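# Shut the toy oven door and leave everything upright

## Task

Swing the toy oven's door closed, release the door, and leave the oven standing on its base; none of the toy-food baskets, small tea boxes, the wire rack or the small red box may end up tipped over.

## Robot and tools

Robot: two arms, left_arm and right_arm, each ending in a five-finger hand. The right arm has a right hand and the left arm a mirrored left hand. Base positions, scene frame: left_arm (+0.022, +0.346, +0.002) m, right_arm (-0.022, -0.277, +0.002) m, both turned almost exactly toward +x. A post stands on the floor behind the arms. A loose object may occasionally get a brief push from outside.

Scene frame: origin at table-top height, halfway between the nominal bases. +x points out over the table, +y toward the left arm's side, +z up. Camera names do not tell you which side of the scene is which.

Hand point: a spot fixed to the palm, 0.05 m in front of it and 0.15 m from the wrist mounting face along the fingers. Its +z runs along the straight fingers and +y out of the palm. For the right hand, +x runs across the palm away from the thumb; for the left hand, +x points toward the thumb. Straight fingertips sit 0.06-0.07 m past the point, about 0.06 m behind it along -y. A rigid bracket on the little-finger side of the wrist sticks out about 0.10 m across the palm and can strike things.

Row layout: one row holds 28 numbers, all in [-1, 1], and always covers both arms. Numbers 1-14 are left_arm and 15-28 are right_arm. For each arm the order is dx, dy, dz, rx, ry, rz, then little, ring, middle, index, thumb_bend, thumb_turn, force_limit, speed.

Pose numbers (dx..rz) are offsets, not poses. They count from that arm's Hand target as it stood when the action or move began, and they run along the scene frame's axes. Scale: 1.0 = 0.6 m for dx, dy, dz and 180 degrees for the rotation. rx, ry, rz form a single rotation vector, turning about the Hand target's position. Within one action, every row counts from that same start and not from the row before. A new action or call starts again from the updated Hand target, so sending the same offset twice moves the arm twice. Six zeros ask nothing new of an arm.

Hand numbers are absolute targets, not offsets. For each finger and for thumb_bend, -1 is straight and +1 is curled. thumb_turn goes from -1 (thumb beside the palm) to +1 (thumb facing the fingers). force_limit goes from about 0 N at -1 to 10 N at +1 (15 N for the two thumb motors). speed rises from nearly zero at -1 to full at +0.48 and stays full up to +1. For a soft grip, close at speed -0.94 or below. No value means 'keep as is': to hold a hand unchanged, resend the eight hand numbers from the last row actually run for it. If nothing has been sent to that hand yet, send its hand_measured six values plus hand_force_limit and hand_speed.

execute_actions(actions, cameras): actions is a list of actions. Each action is a table of up to 15 rows, one per 1/30 s step. A shorter table repeats its final row up to step 15, so one action lasts 0.5 s. cameras is a list of names, ["all"], or []. If omitted, you get images only when actions is empty.

move(target, speed, blend, blocking, cameras): target is one 28-number row, or a list of up to 15 rows. Every row in the list is an offset from the same starting Hand targets. The arms follow straight paths and do not avoid obstacles. speed is the top speed in m/s, from 0.002 to 4.3, default 0.25; turning is capped at twice that number in rad/s. You can give one value for the whole move or one per target. blend, in metres, rounds corners between targets; the default 0 stops at each one. The whole move is capped at 10 s. blocking=false returns after about 0.5 s while the move keeps running. The result adds a move: line with the outcome (done, off_target, moving, held, fault) and any limits (paced = pose clipped, held = steps withheld).

wait(seconds, cameras): 0 to 3600 s; sends nothing new and lets a running move continue. stop(cameras): brakes a running move. zoom_image(camera, region): region is [x0, y0, x1, y1] in pixels of that camera's newest image, no more than 504 wide or high. show_instructions(): shows the reference pages. finished_scene(scene): ends the scene for good; scene is 1 or can be left out.

Cameras: cam_head_left, cam_head_right, cam_high, cam_left_wrist, cam_right_wrist, each 672x504.

Results: end_effector_position (m) and end_effector_quat_wxyz in the scene frame, Hand target (the next offsets count from this), joint positions, velocities and torques, and motor temperatures. For each hand: hand_measured, hand_stopped_by (moving, target, force, stalled, fault), hand_load_n (positive means something pushes the finger open; a drop to about 0 means the grip is lost), hand_force_limit and hand_speed. Readings can be off by a few cm. In free air, friction and weight often leave the hand 1-3 cm below the commanded pose, sometimes 5 cm, so this is not a sign of contact. Each step limits the commanded orientation to within 40 degrees of the measured one. A later execute_actions call, even with all-zero pose numbers, asks again for the Hand target. If the hand still falls short, send the remaining distance as an offset.

Avoid: slamming or ramming the door, hard hits on fixed or heavy objects, knocking over the listed items, and anything leaving the table. Also avoid drops, releasing parts while they still move, and too much force on fingers. Never let the two arms or hands press on or hit each other; never close one hand on the other's fingers. A blocked arm keeps pressing, so to end a push, command the target back beyond the hand point. Motors heat when holding loads, stretching out or pushing against something: a MOTOR HOT line appears at 85 °C, and at 100 °C that arm drops and faults for 30-60 s or more.

Each tool is called as name(argument=value, ...) on one line, values as JSON.

Reference images:

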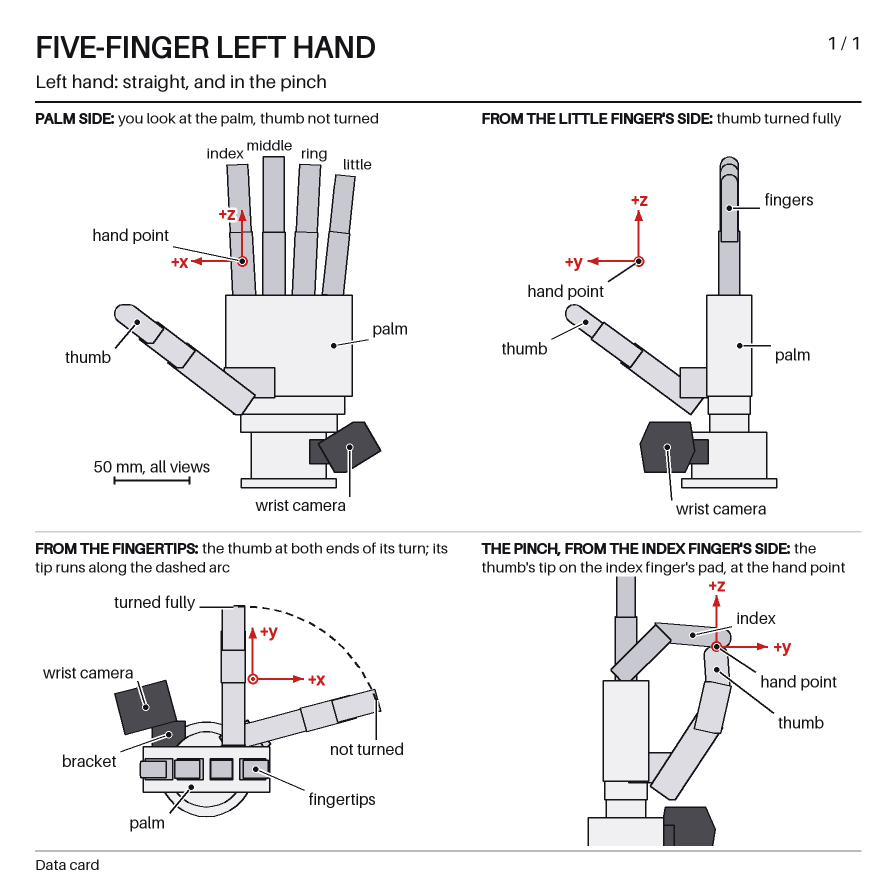

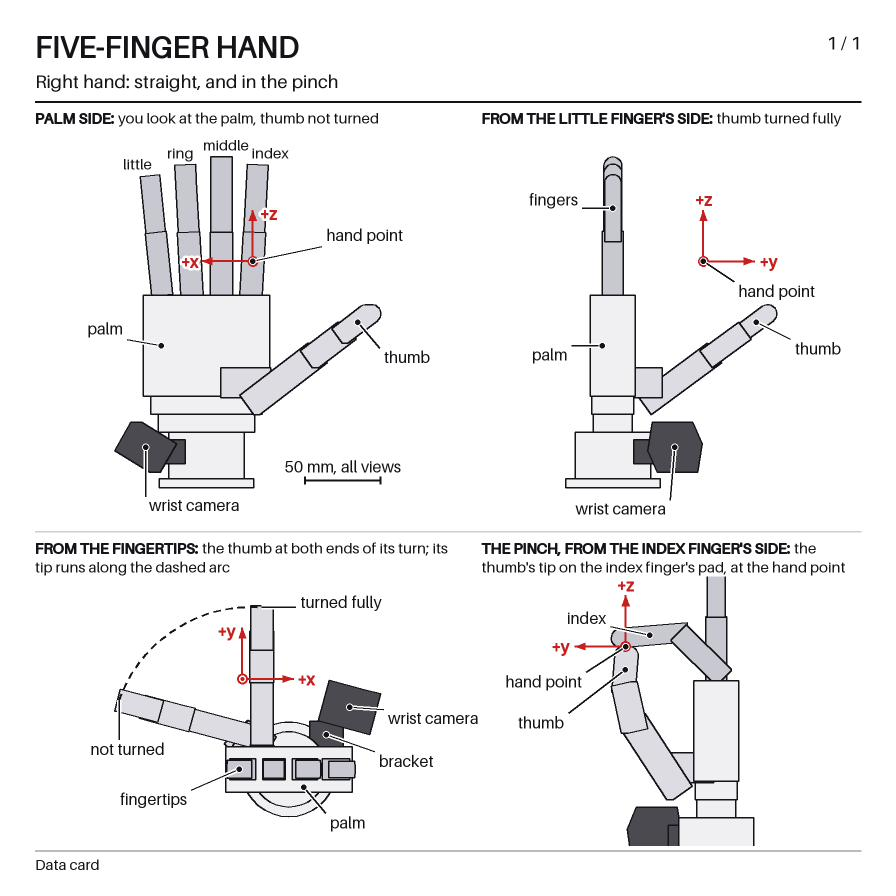

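## Session

execute_actions(actions=[])

Scene clock: 0.00 s.
left_arm: end_effector_position=(+0.3693, +0.5330, +0.1116) hand_measured=(-1.000, -1.000, -1.000, -1.000, -1.000, -1.000) hand_load_n=(+0.0, +0.0, +0.0, +0.0, +0.0, +0.0) hand_stopped_by=(target, target, target, target, target, target) hand_force_limit=0.00 hand_speed=-0.80 end_effector_quat_wxyz=(-0.244, +0.797, -0.472, -0.287) | right_arm: end_effector_position=(+0.1637, +0.2891, +0.1862) hand_measured=(-1.000, -1.000, -1.000, -1.000, -1.000, -1.000) hand_load_n=(+0.0, +0.0, +0.0, +0.0, +0.0, +0.0) hand_stopped_by=(target, target, target, target, target, target) hand_force_limit=0.00 hand_speed=-0.80 end_effector_quat_wxyz=(+0.120, -0.646, +0.753, +0.026)
Joint positions: left_arm=[0.224 1.607 1.188 -1.243 -0.768 -0.303] | right_arm=[1.127 1.695 1.555 -1.19 0.058 1.31]
Joint velocities: within noise
Joint torques (N m): no reading
Motor temperatures (°C): left_arm=[28 24 24 26 27 24] | right_arm=[23 25 24 27 27 22]
Heat: left arm: hottest waist 28 °C; right arm: hottest wrist pitch 27 °C.
Hand target: left_arm +0.3757, +0.5345, +0.1147; -0.248, +0.799, -0.470, -0.282 | right_arm +0.1660, +0.2945, +0.1885; +0.124, -0.645, +0.753, +0.028

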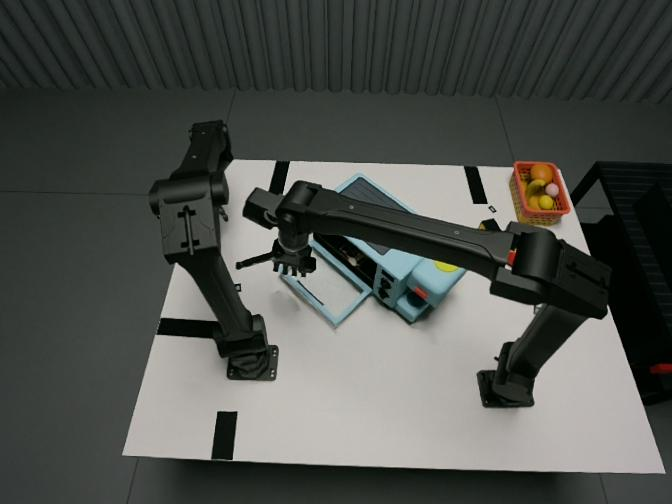

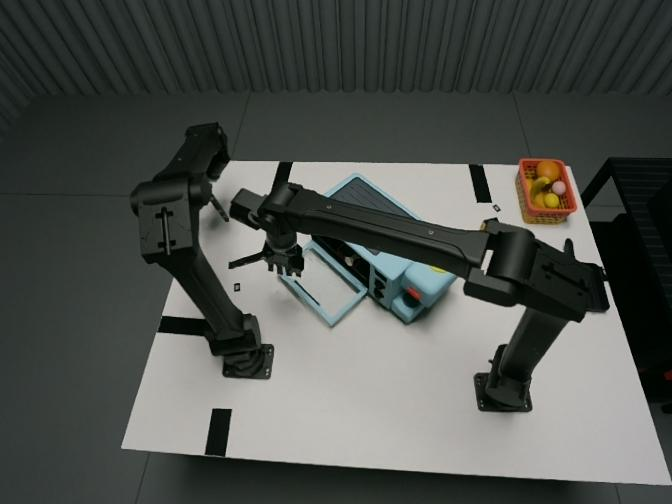

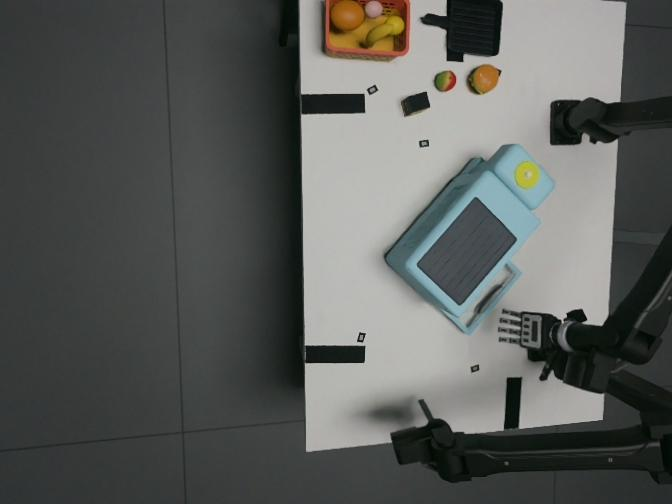

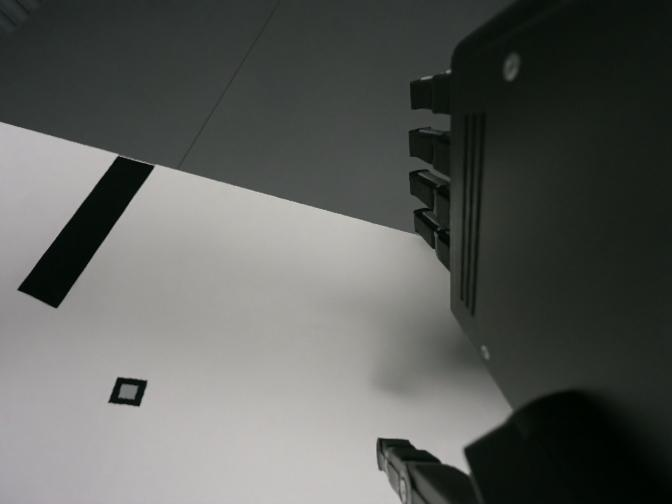

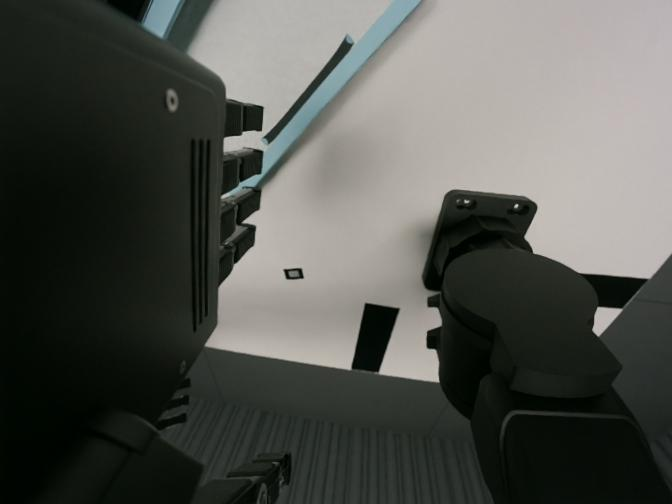

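zoom_image(camera="cam_head_left", region=[220, 150, 480, 345])

zoom_image(camera="cam_high", region=[360, 120, 620, 380])

zoom_image(camera="cam_head_right", region=[220, 150, 480, 345])

Scaled by 1.938.

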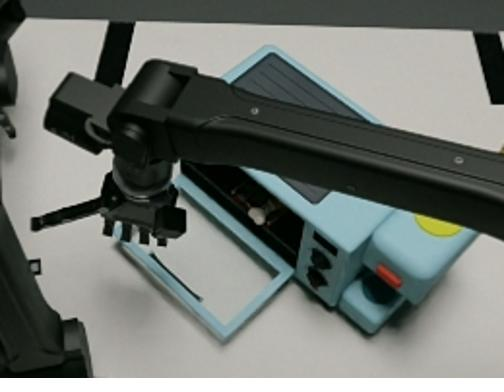

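Scaled by 1.938.

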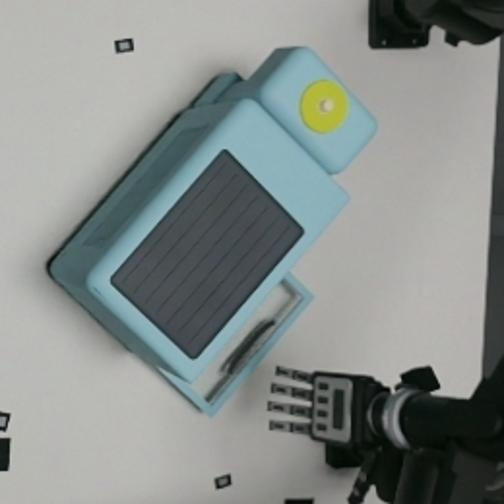

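Scaled by 1.938.

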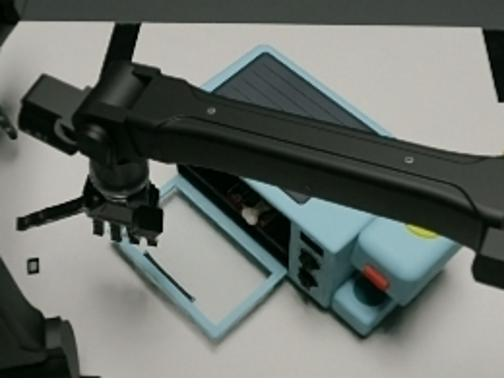

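zoom_image(camera="cam_right_wrist", region=[130, 0, 480, 260])

zoom_image(camera="cam_head_left", region=[270, 230, 450, 340])

Scaled by 1.440.

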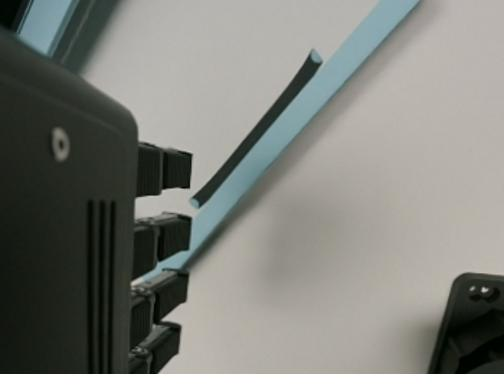

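Scaled by 2.800.

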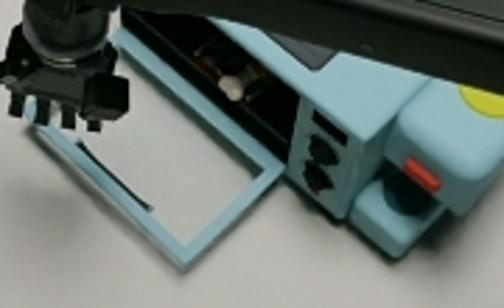

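move(target=[[0,0,0,0,0,0,-1,-1,-1,-1,-1,-1,0,-0.8,0,0,0.25,0,0,0,-1,-1,-1,-1,-1,-1,0,-0.8],[0,0,0,0,0,0,-1,-1,-1,-1,-1,-1,0,-0.8,0.05,-0.75,0.25,0,0,-0.2,-1,-1,-1,-1,-1,-1,0,-0.8]], blend=0.03, cameras=["all"])

Scene clock: 5.77 s.
left_arm: end_effector_position=(+0.3693, +0.5330, +0.1116) hand_measured=(-1.000, -1.000, -1.000, -1.000, -1.000, -1.000) hand_load_n=(+0.0, +0.0, +0.0, +0.0, +0.0, +0.0) hand_stopped_by=(target, target, target, target, target, target) hand_force_limit=0.00 hand_speed=-0.80 end_effector_quat_wxyz=(-0.244, +0.797, -0.472, -0.287) | right_arm: end_effector_position=(+0.1998, -0.1523, +0.3452) hand_measured=(-1.000, -1.000, -1.000, -1.000, -1.000, -1.000) hand_load_n=(+0.0, +0.0, +0.5, +0.0, +0.0, +0.0) hand_stopped_by=(target, target, target, target, target, target) hand_force_limit=0.00 hand_speed=-0.80 end_effector_quat_wxyz=(+0.142, -0.381, +0.914, -0.013)
Joint positions: left_arm=[0.224 1.607 1.188 -1.243 -0.768 -0.303] | right_arm=[0.192 0.841 1.223 -1.668 -0.021 1.013]
Joint torques (N m): left_arm=[-0.67 -12.22 10.52 -0.5 -0.7 -0.11] | right_arm=[-1.08 -1.79 8.77 0.77 0.02 -0.1]
Heat: left arm: hottest waist 28 °C; right arm: hottest wrist pitch 27 °C.
Hand target: left_arm +0.3757, +0.5345, +0.1147; -0.248, +0.799, -0.470, -0.282 | right_arm +0.1959, -0.1555, +0.3384; +0.127, -0.381, +0.916, -0.011
Off the commanded pose: left_arm 0.007 m, 1 deg | right_arm 0.008 m, 2 deg.
joint sent to its limit (right arm) — joint 4 (wrist pitch), lower limit. The joint targets still meet the commanded pose.
move: done

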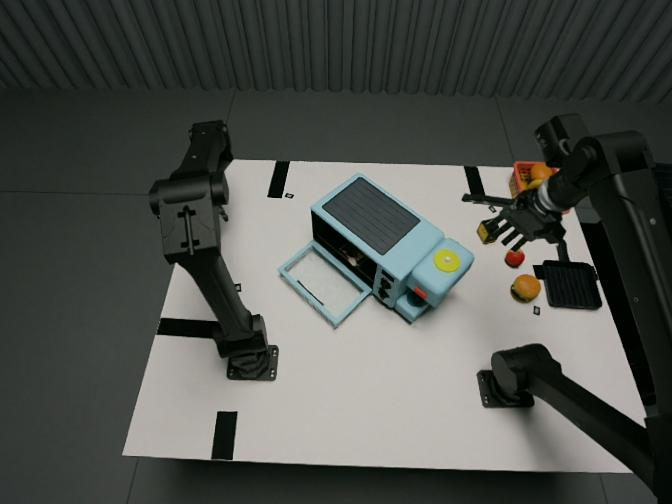

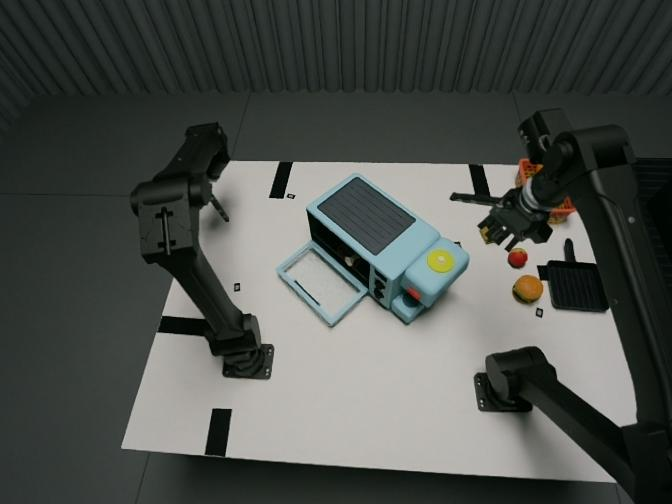

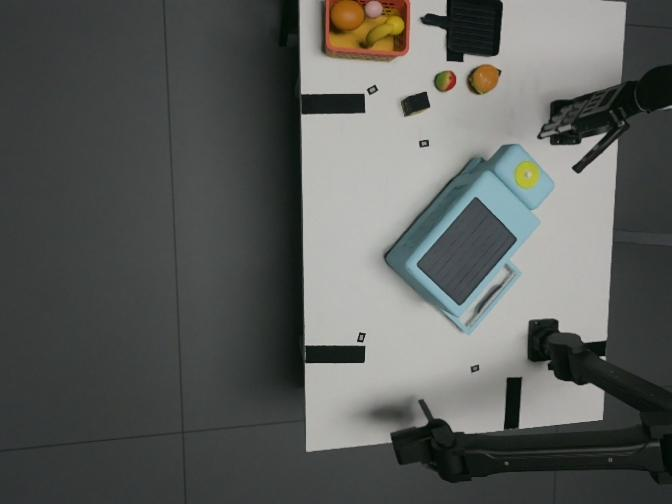

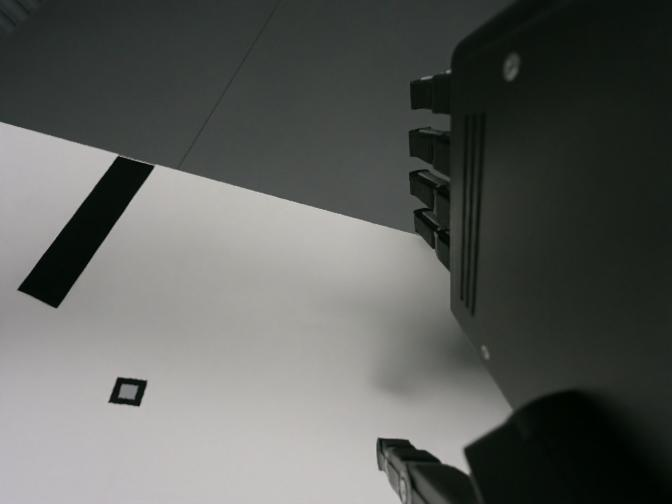

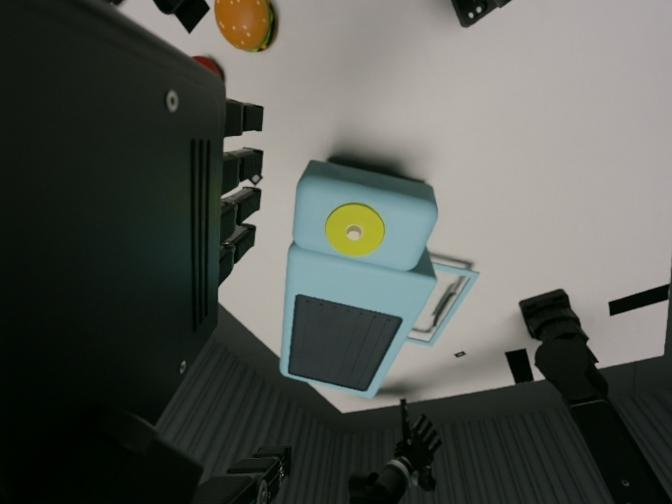

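zoom_image(camera="cam_head_left", region=[260, 160, 490, 340])

zoom_image(camera="cam_head_right", region=[260, 160, 490, 340])

zoom_image(camera="cam_high", region=[380, 130, 580, 380])

zoom_image(camera="cam_right_wrist", region=[260, 150, 500, 410])

Scaled by 2.191.

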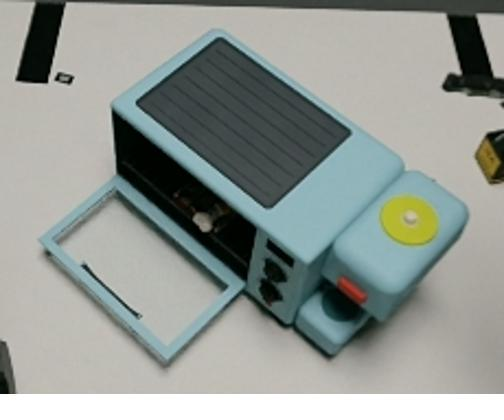

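Scaled by 2.191.

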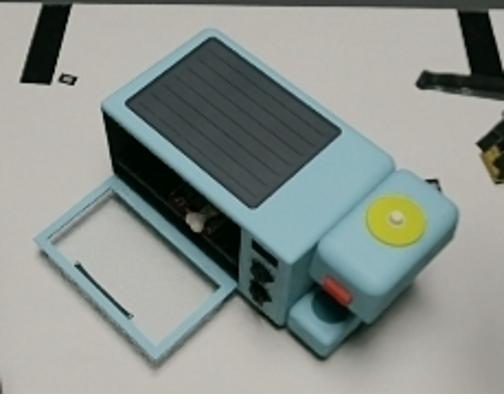

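Scaled by 2.016.

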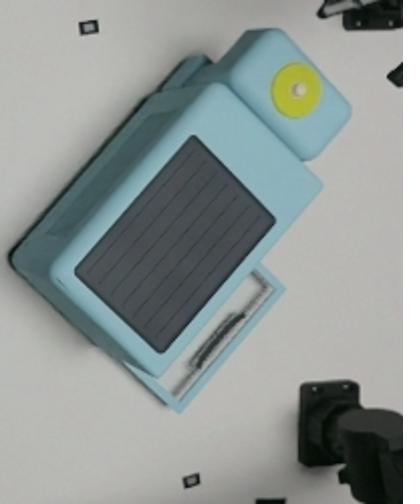

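Scaled by 1.938.

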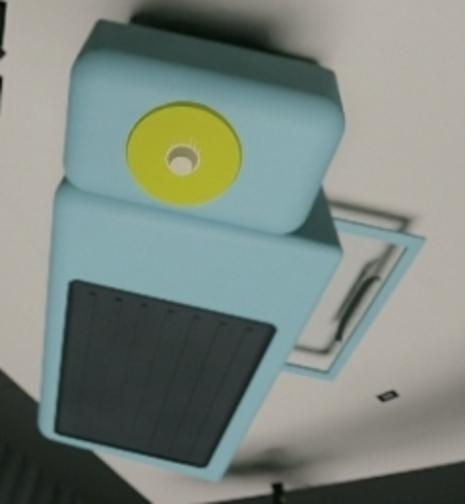

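zoom_image(camera="cam_head_left", region=[0, 130, 336, 480])

zoom_image(camera="cam_head_left", region=[336, 130, 672, 480])

zoom_image(camera="cam_high", region=[290, 0, 672, 252])

zoom_image(camera="cam_high", region=[290, 252, 672, 504])

Scaled by 1.440.

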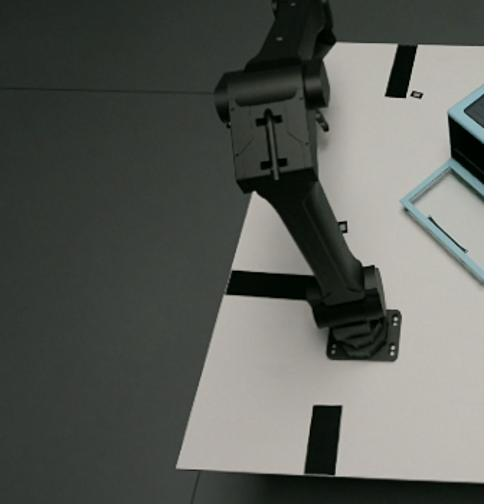

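Scaled by 1.440.

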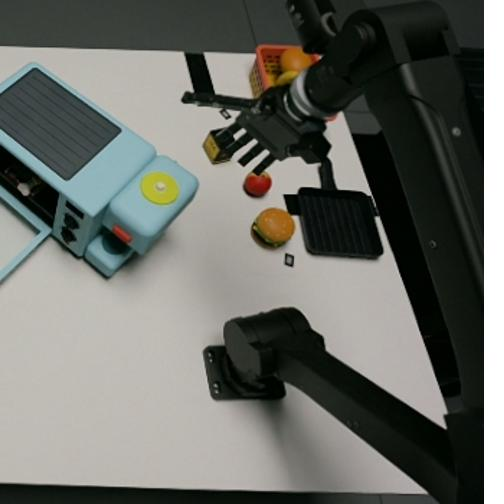

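Scaled by 1.319.

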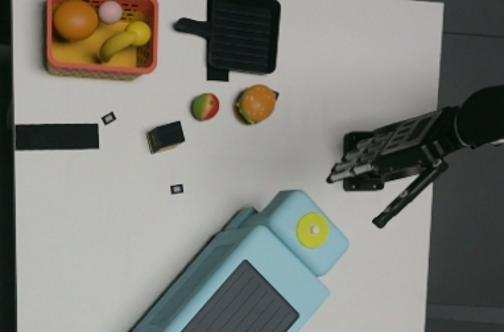

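Scaled by 1.319.

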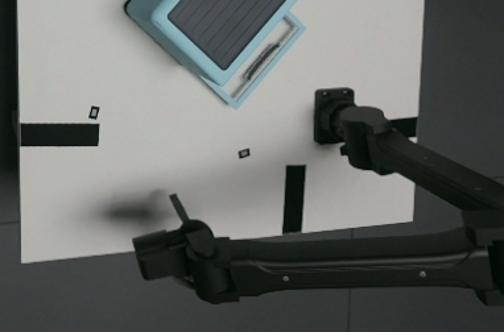

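move(target=[[0,0,0,0,0,0,-1,-1,-1,-1,-1,-1,0,-0.8,-0.010,0.209,0.069,-0.041,-0.015,0.339,0,0,0,0,-1,-1,0,-0.6],[0,0,0,0,0,0,-1,-1,-1,-1,-1,-1,0,-0.8,-0.043,0.426,0.069,-0.082,-0.03,0.677,0,0,0,0,-1,-1,0,-0.6],[0,0,0,0,0,0,-1,-1,-1,-1,-1,-1,0,-0.8,-0.0815,0.6275,-0.097,0.117,0.042,-0.966,0,0,0,0,-1,-1,0,-0.6]], blend=0.04, speed=0.3, cameras=["all"])

Scene clock: 17.97 s.
left_arm: end_effector_position=(+0.3693, +0.5330, +0.1116) hand_measured=(-1.000, -1.000, -1.000, -1.000, -1.000, -1.000) hand_load_n=(+0.0, +0.0, +0.0, +0.0, +0.0, +0.0) hand_stopped_by=(target, target, target, target, target, target) hand_force_limit=0.00 hand_speed=-0.80 end_effector_quat_wxyz=(-0.244, +0.797, -0.472, -0.287) | right_arm: end_effector_position=(+0.1539, +0.1455, +0.3263) hand_measured=(+0.000, +0.000, +0.000, +0.000, -1.000, -1.000) hand_load_n=(+0.0, +0.0, +0.0, +0.0, +0.0, +0.0) hand_stopped_by=(target, target, target, target, target, target) hand_force_limit=0.00 hand_speed=-0.60 end_effector_quat_wxyz=(-0.076, +0.991, +0.110, +0.021)
Joint positions: left_arm=[0.224 1.607 1.188 -1.243 -0.768 -0.303] | right_arm=[1.146 1.63 1.882 -1.668 -0.036 -0.607]
Joint torques (N m): left_arm=[-0.67 -12.16 10.54 -0.51 -0.7 -0.11] | right_arm=[-0.97 -12.75 10.02 0.85 0.15 0.06]
Heat: left arm: hottest waist 28 °C; right arm: hottest elbow 27 °C.
Hand target: left_arm +0.3757, +0.5345, +0.1147; -0.248, +0.799, -0.470, -0.282 | right_arm +0.1561, +0.1422, +0.3295; -0.079, +0.991, +0.101, +0.023 (not the last commanded pose)
Off the commanded pose: left_arm 0.007 m, 1 deg | right_arm 0.089 m, 38 deg.
move: held (right_arm; a check stopped the path); path passed 2 of 3 targets; limits=held
pose unreachable (right arm): on one or more control steps of this call, first in action 0 (counted from 0), this arm could not follow its commanded pose, so it was not sent that pose on those steps. It may still have moved: this result reports where it is.
cause: moving toward the commanded pose would bring a part of the arm too close to another arm (a part of this arm just beyond joint 4 (wrist pitch) and a part of the left arm just beyond its joint 3 (elbow), along the way the arms are being sent, or toward where that arm still pushes).

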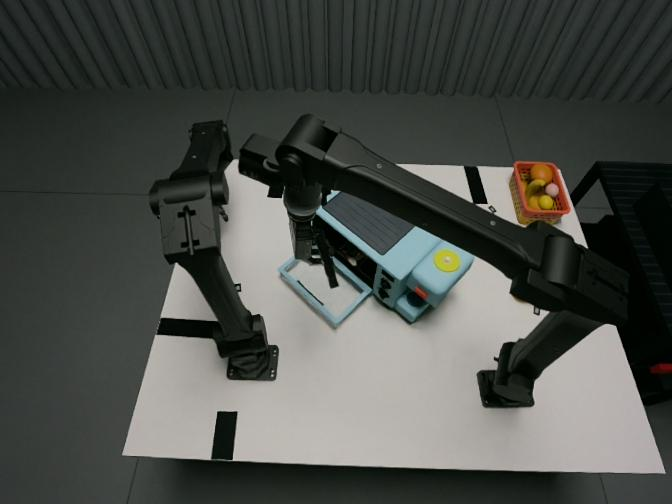

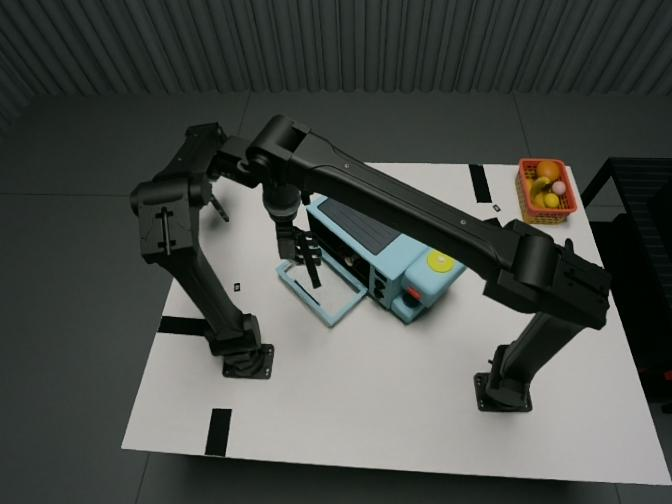

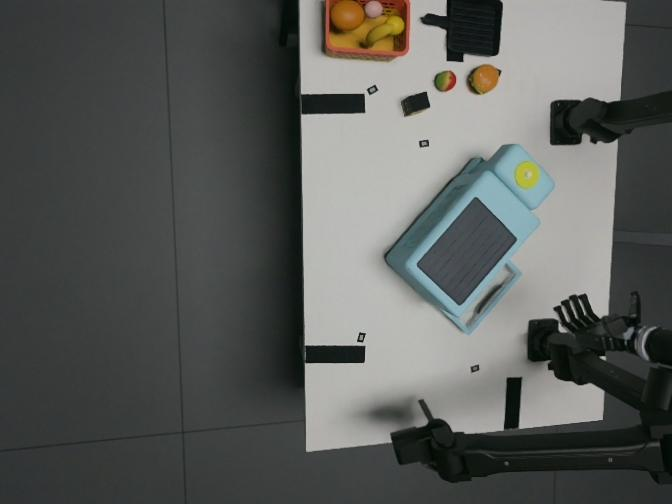

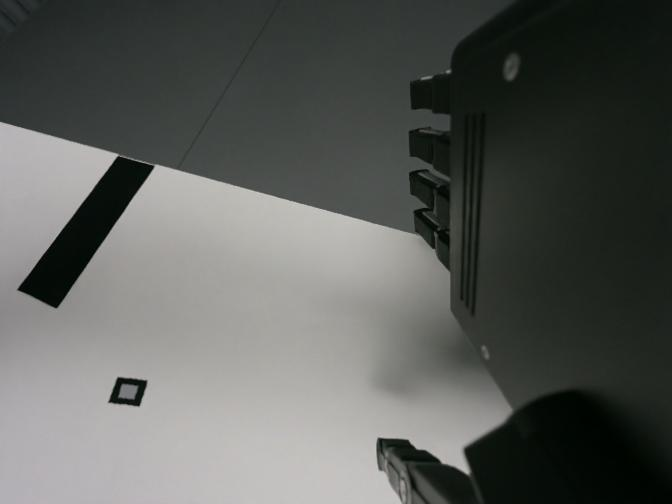

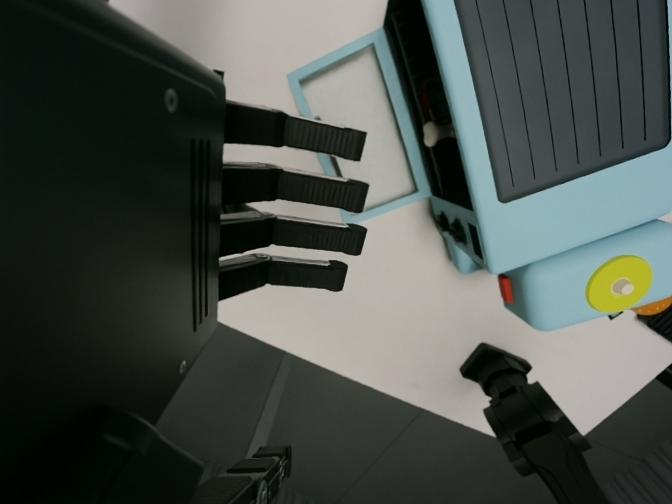

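zoom_image(camera="cam_high", region=[500, 260, 672, 380])

zoom_image(camera="cam_right_wrist", region=[220, 0, 500, 300])

zoom_image(camera="cam_head_left", region=[230, 100, 430, 340])

Scaled by 2.930.

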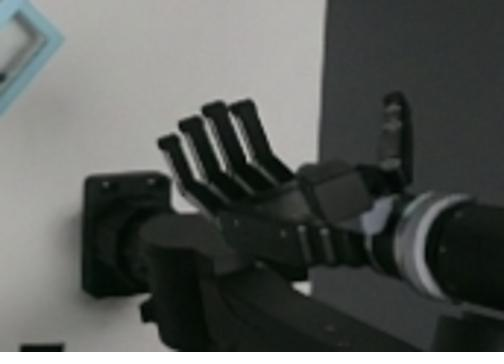

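Scaled by 1.680.

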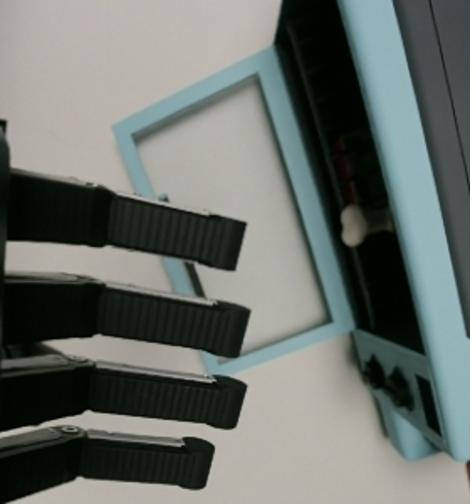

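Scaled by 2.100.

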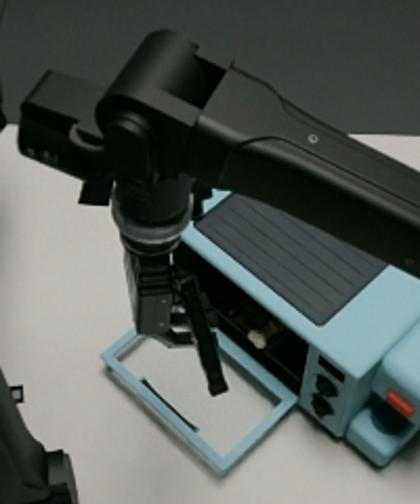

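move(target=[[0,0,0.2,0,0,0,-1,-1,-1,-1,-1,-1,0,-0.8,0,0,0,0,0,0,0,0,0,0,-1,-1,0,-0.6],[-0.46,0.359,0.2255,0,0,0.28,-1,-1,-1,-1,-1,-1,0,-0.8,0,0,0,0,0,0,0,0,0,0,-1,-1,0,-0.6]], blend=0.04, speed=0.3, cameras=["cam_head_left"])

Scene clock: 25.00 s.
left_arm: end_effector_position=(+0.0934, +0.7372, +0.2394) hand_measured=(-1.000, -1.000, -1.000, -1.000, -1.000, -1.000) hand_load_n=(+0.0, +0.0, +0.0, +0.0, +0.0, +0.0) hand_stopped_by=(target, target, target, target, target, target) hand_force_limit=0.00 hand_speed=-0.80 end_effector_quat_wxyz=(-0.095, +0.922, -0.084, -0.366) | right_arm: end_effector_position=(+0.1539, +0.1455, +0.3263) hand_measured=(+0.000, +0.000, +0.000, +0.000, -1.000, -1.000) hand_load_n=(+0.0, +0.0, +0.0, +0.0, +0.0, +0.0) hand_stopped_by=(target, target, target, target, target, target) hand_force_limit=0.00 hand_speed=-0.60 end_effector_quat_wxyz=(-0.076, +0.991, +0.110, +0.021)
Joint positions: left_arm=[1.119 1.532 1.445 -1.574 -0.771 -0.294] | right_arm=[1.146 1.63 1.882 -1.668 -0.036 -0.607]
Joint torques (N m): left_arm=[-0.5 -10.87 14.65 -0.81 -0.62 -0.02] | right_arm=[-0.97 -12.69 10 0.85 0.15 0.08]
Heat: left arm: hottest waist 28 °C; right arm: hottest elbow 27 °C.
Hand target: left_arm +0.0996, +0.7499, +0.2500; -0.104, +0.923, -0.085, -0.361 | right_arm +0.1561, +0.1422, +0.3294; -0.079, +0.991, +0.101, +0.022
Off the commanded pose: left_arm 0.018 m, 1 deg | right_arm 0.005 m, 1 deg.
move: off_target (left_arm)

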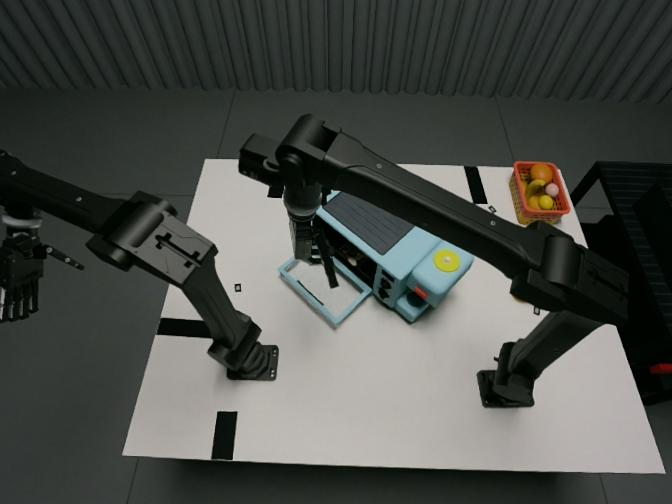

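move(target=[0,0,0,0,0,0,-1,-1,-1,-1,-1,-1,0,-0.8,-0.077,0.058,-0.2157,-0.0525,-0.008,0.2037,0.9,0,0,0,-1,-1,0,-0.6], speed=0.25, cameras=["all"])

Scene clock: 27.60 s.
left_arm: end_effector_position=(+0.0934, +0.7372, +0.2394) hand_measured=(-1.000, -1.000, -1.000, -1.000, -1.000, -1.000) hand_load_n=(+0.0, +0.0, +0.0, +0.0, +0.0, +0.0) hand_stopped_by=(target, target, target, target, target, target) hand_force_limit=0.00 hand_speed=-0.80 end_effector_quat_wxyz=(-0.095, +0.922, -0.084, -0.366) | right_arm: end_effector_position=(+0.1116, +0.1754, +0.2142) hand_measured=(+0.900, +0.000, +0.000, +0.000, -1.000, -1.000) hand_load_n=(+0.0, +0.0, +0.0, +0.0, -0.5, -0.5) hand_stopped_by=(target, target, target, target, target, target) hand_force_limit=0.00 hand_speed=-0.60 end_effector_quat_wxyz=(-0.011, +0.915, +0.402, +0.006)
Joint positions: left_arm=[1.119 1.532 1.445 -1.574 -0.771 -0.294] | right_arm=[1.325 1.701 1.661 -1.505 -0.002 -1.038]
Joint torques (N m): left_arm=[-0.79 -10.87 14.65 -0.83 -0.63 -0.01] | right_arm=[0.21 -11.63 9.03 1.02 0.33 -0.15]
Heat: left arm: hottest waist 28 °C; right arm: hottest elbow 27 °C.
Hand target: left_arm +0.0996, +0.7499, +0.2499; -0.104, +0.923, -0.085, -0.361 | right_arm +0.1101, +0.1770, +0.2000; +0.000, +0.912, +0.410, +0.000
Off the commanded pose: left_arm 0.018 m, 1 deg | right_arm 0.014 m, 2 deg.
move: off_target (right_arm)

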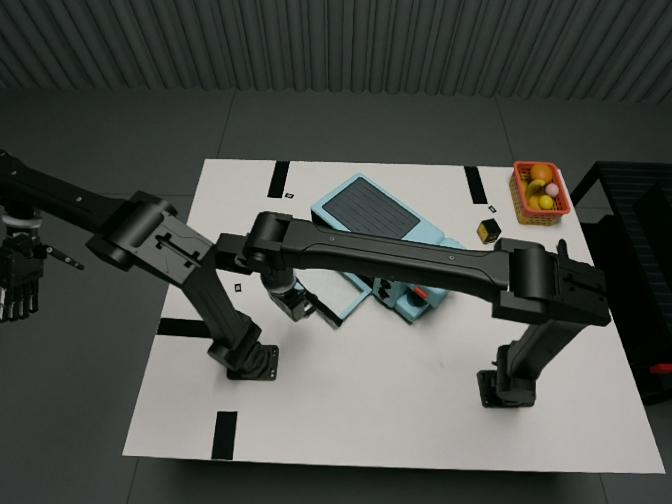

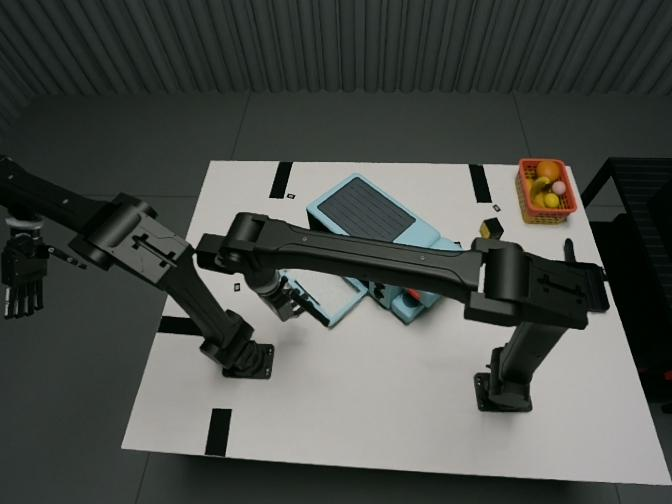

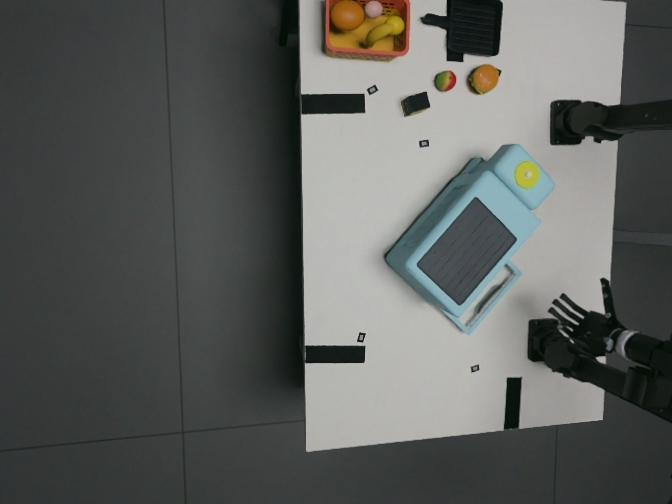

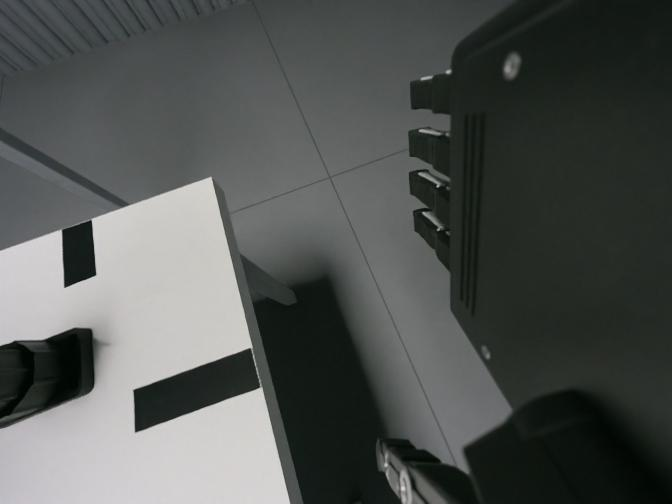

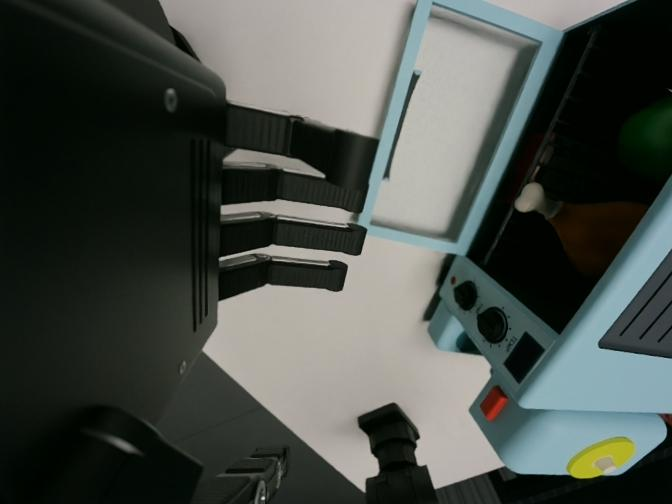

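move(target=[0,0,0,0,0,0,-1,-1,-1,-1,-1,-1,0,-0.8,0,0,-0.225,0,0,0,0.9,0,0,0,-1,-1,0,-0.6], speed=0.15, cameras=["all"])

Scene clock: 29.97 s.
left_arm: end_effector_position=(+0.0934, +0.7372, +0.2394) hand_measured=(-1.000, -1.000, -1.000, -1.000, -1.000, -1.000) hand_load_n=(+0.0, +0.0, +0.0, +0.0, +0.0, +0.0) hand_stopped_by=(target, target, target, target, target, target) hand_force_limit=0.00 hand_speed=-0.80 end_effector_quat_wxyz=(-0.095, +0.922, -0.084, -0.366) | right_arm: end_effector_position=(+0.1124, +0.1789, +0.0781) hand_measured=(+0.900, +0.000, +0.000, +0.000, -1.000, -1.000) hand_load_n=(+0.0, +0.0, +0.0, +0.0, +0.0, +0.0) hand_stopped_by=(target, target, target, target, target, target) hand_force_limit=0.00 hand_speed=-0.60 end_effector_quat_wxyz=(-0.010, +0.915, +0.403, +0.006)
Joint positions: left_arm=[1.119 1.532 1.445 -1.574 -0.771 -0.294] | right_arm=[1.325 1.786 1.409 -1.171 -0.002 -1.038]
Joint torques (N m): left_arm=[-0.79 -10.87 14.65 -0.83 -0.63 -0.01] | right_arm=[0.21 -11.99 8.42 0.99 0.33 -0.13]
Motor temperatures (°C): left_arm=[28 25 29 26 28 24] | right_arm=[23 26 27 27 26 22]
Heat: left arm: hottest elbow 29 °C; right arm: hottest elbow 27 °C.
Hand target: left_arm +0.0996, +0.7499, +0.2499; -0.104, +0.923, -0.085, -0.361 | right_arm +0.1101, +0.1771, +0.0651; -0.001, +0.912, +0.410, +0.001
Off the commanded pose: left_arm 0.018 m, 1 deg | right_arm 0.013 m, 2 deg.
move: off_target (right_arm)

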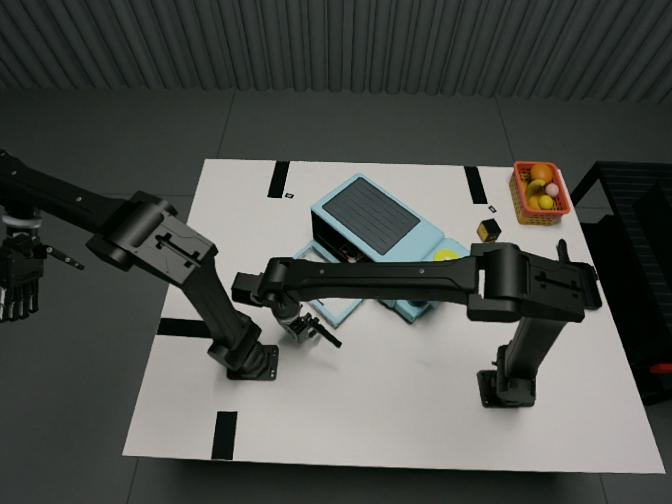

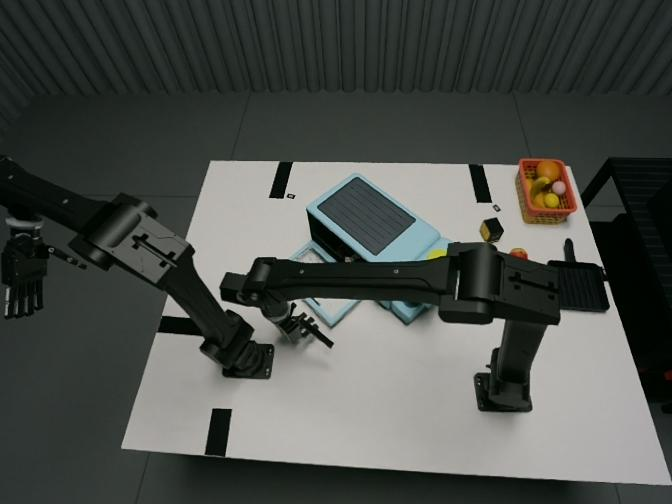

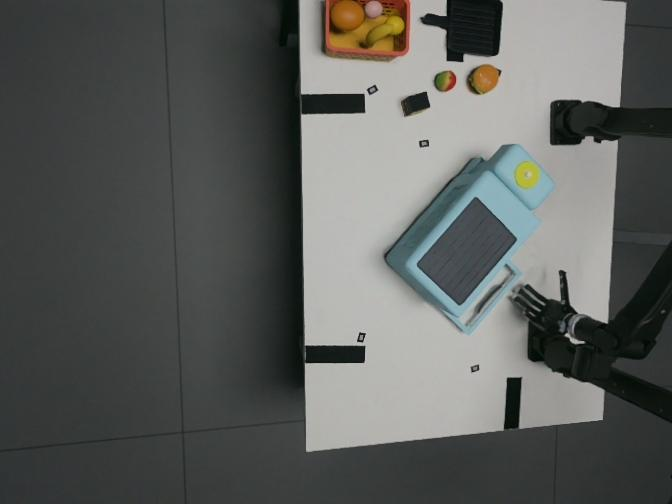

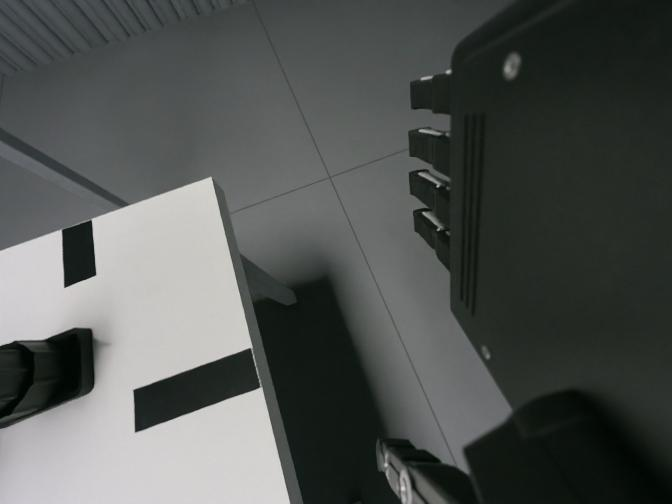

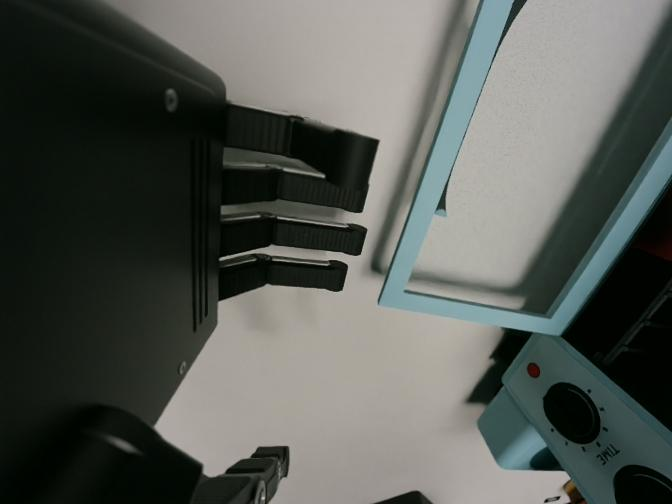

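zoom_image(camera="cam_high", region=[440, 230, 620, 390])

zoom_image(camera="cam_head_left", region=[230, 230, 390, 370])

zoom_image(camera="cam_right_wrist", region=[220, 0, 600, 380])

Scaled by 2.800.

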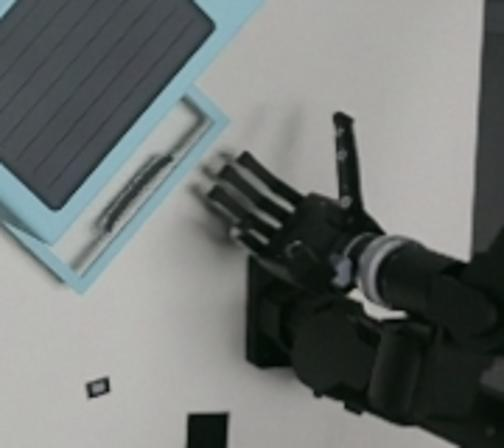

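Scaled by 3.150.

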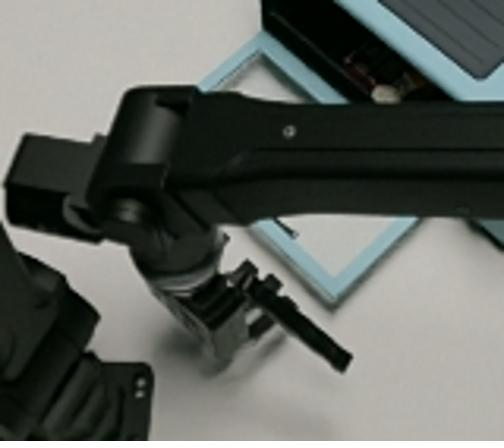

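Scaled by 1.326.

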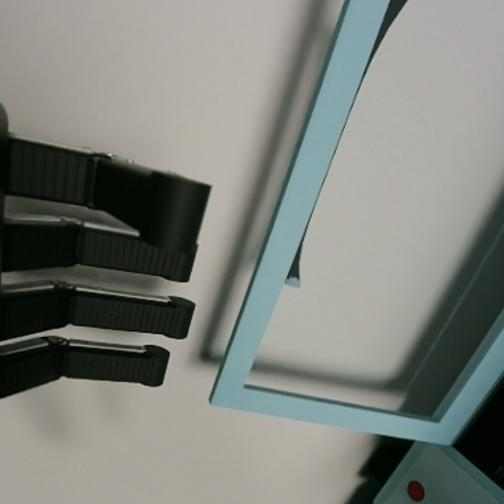

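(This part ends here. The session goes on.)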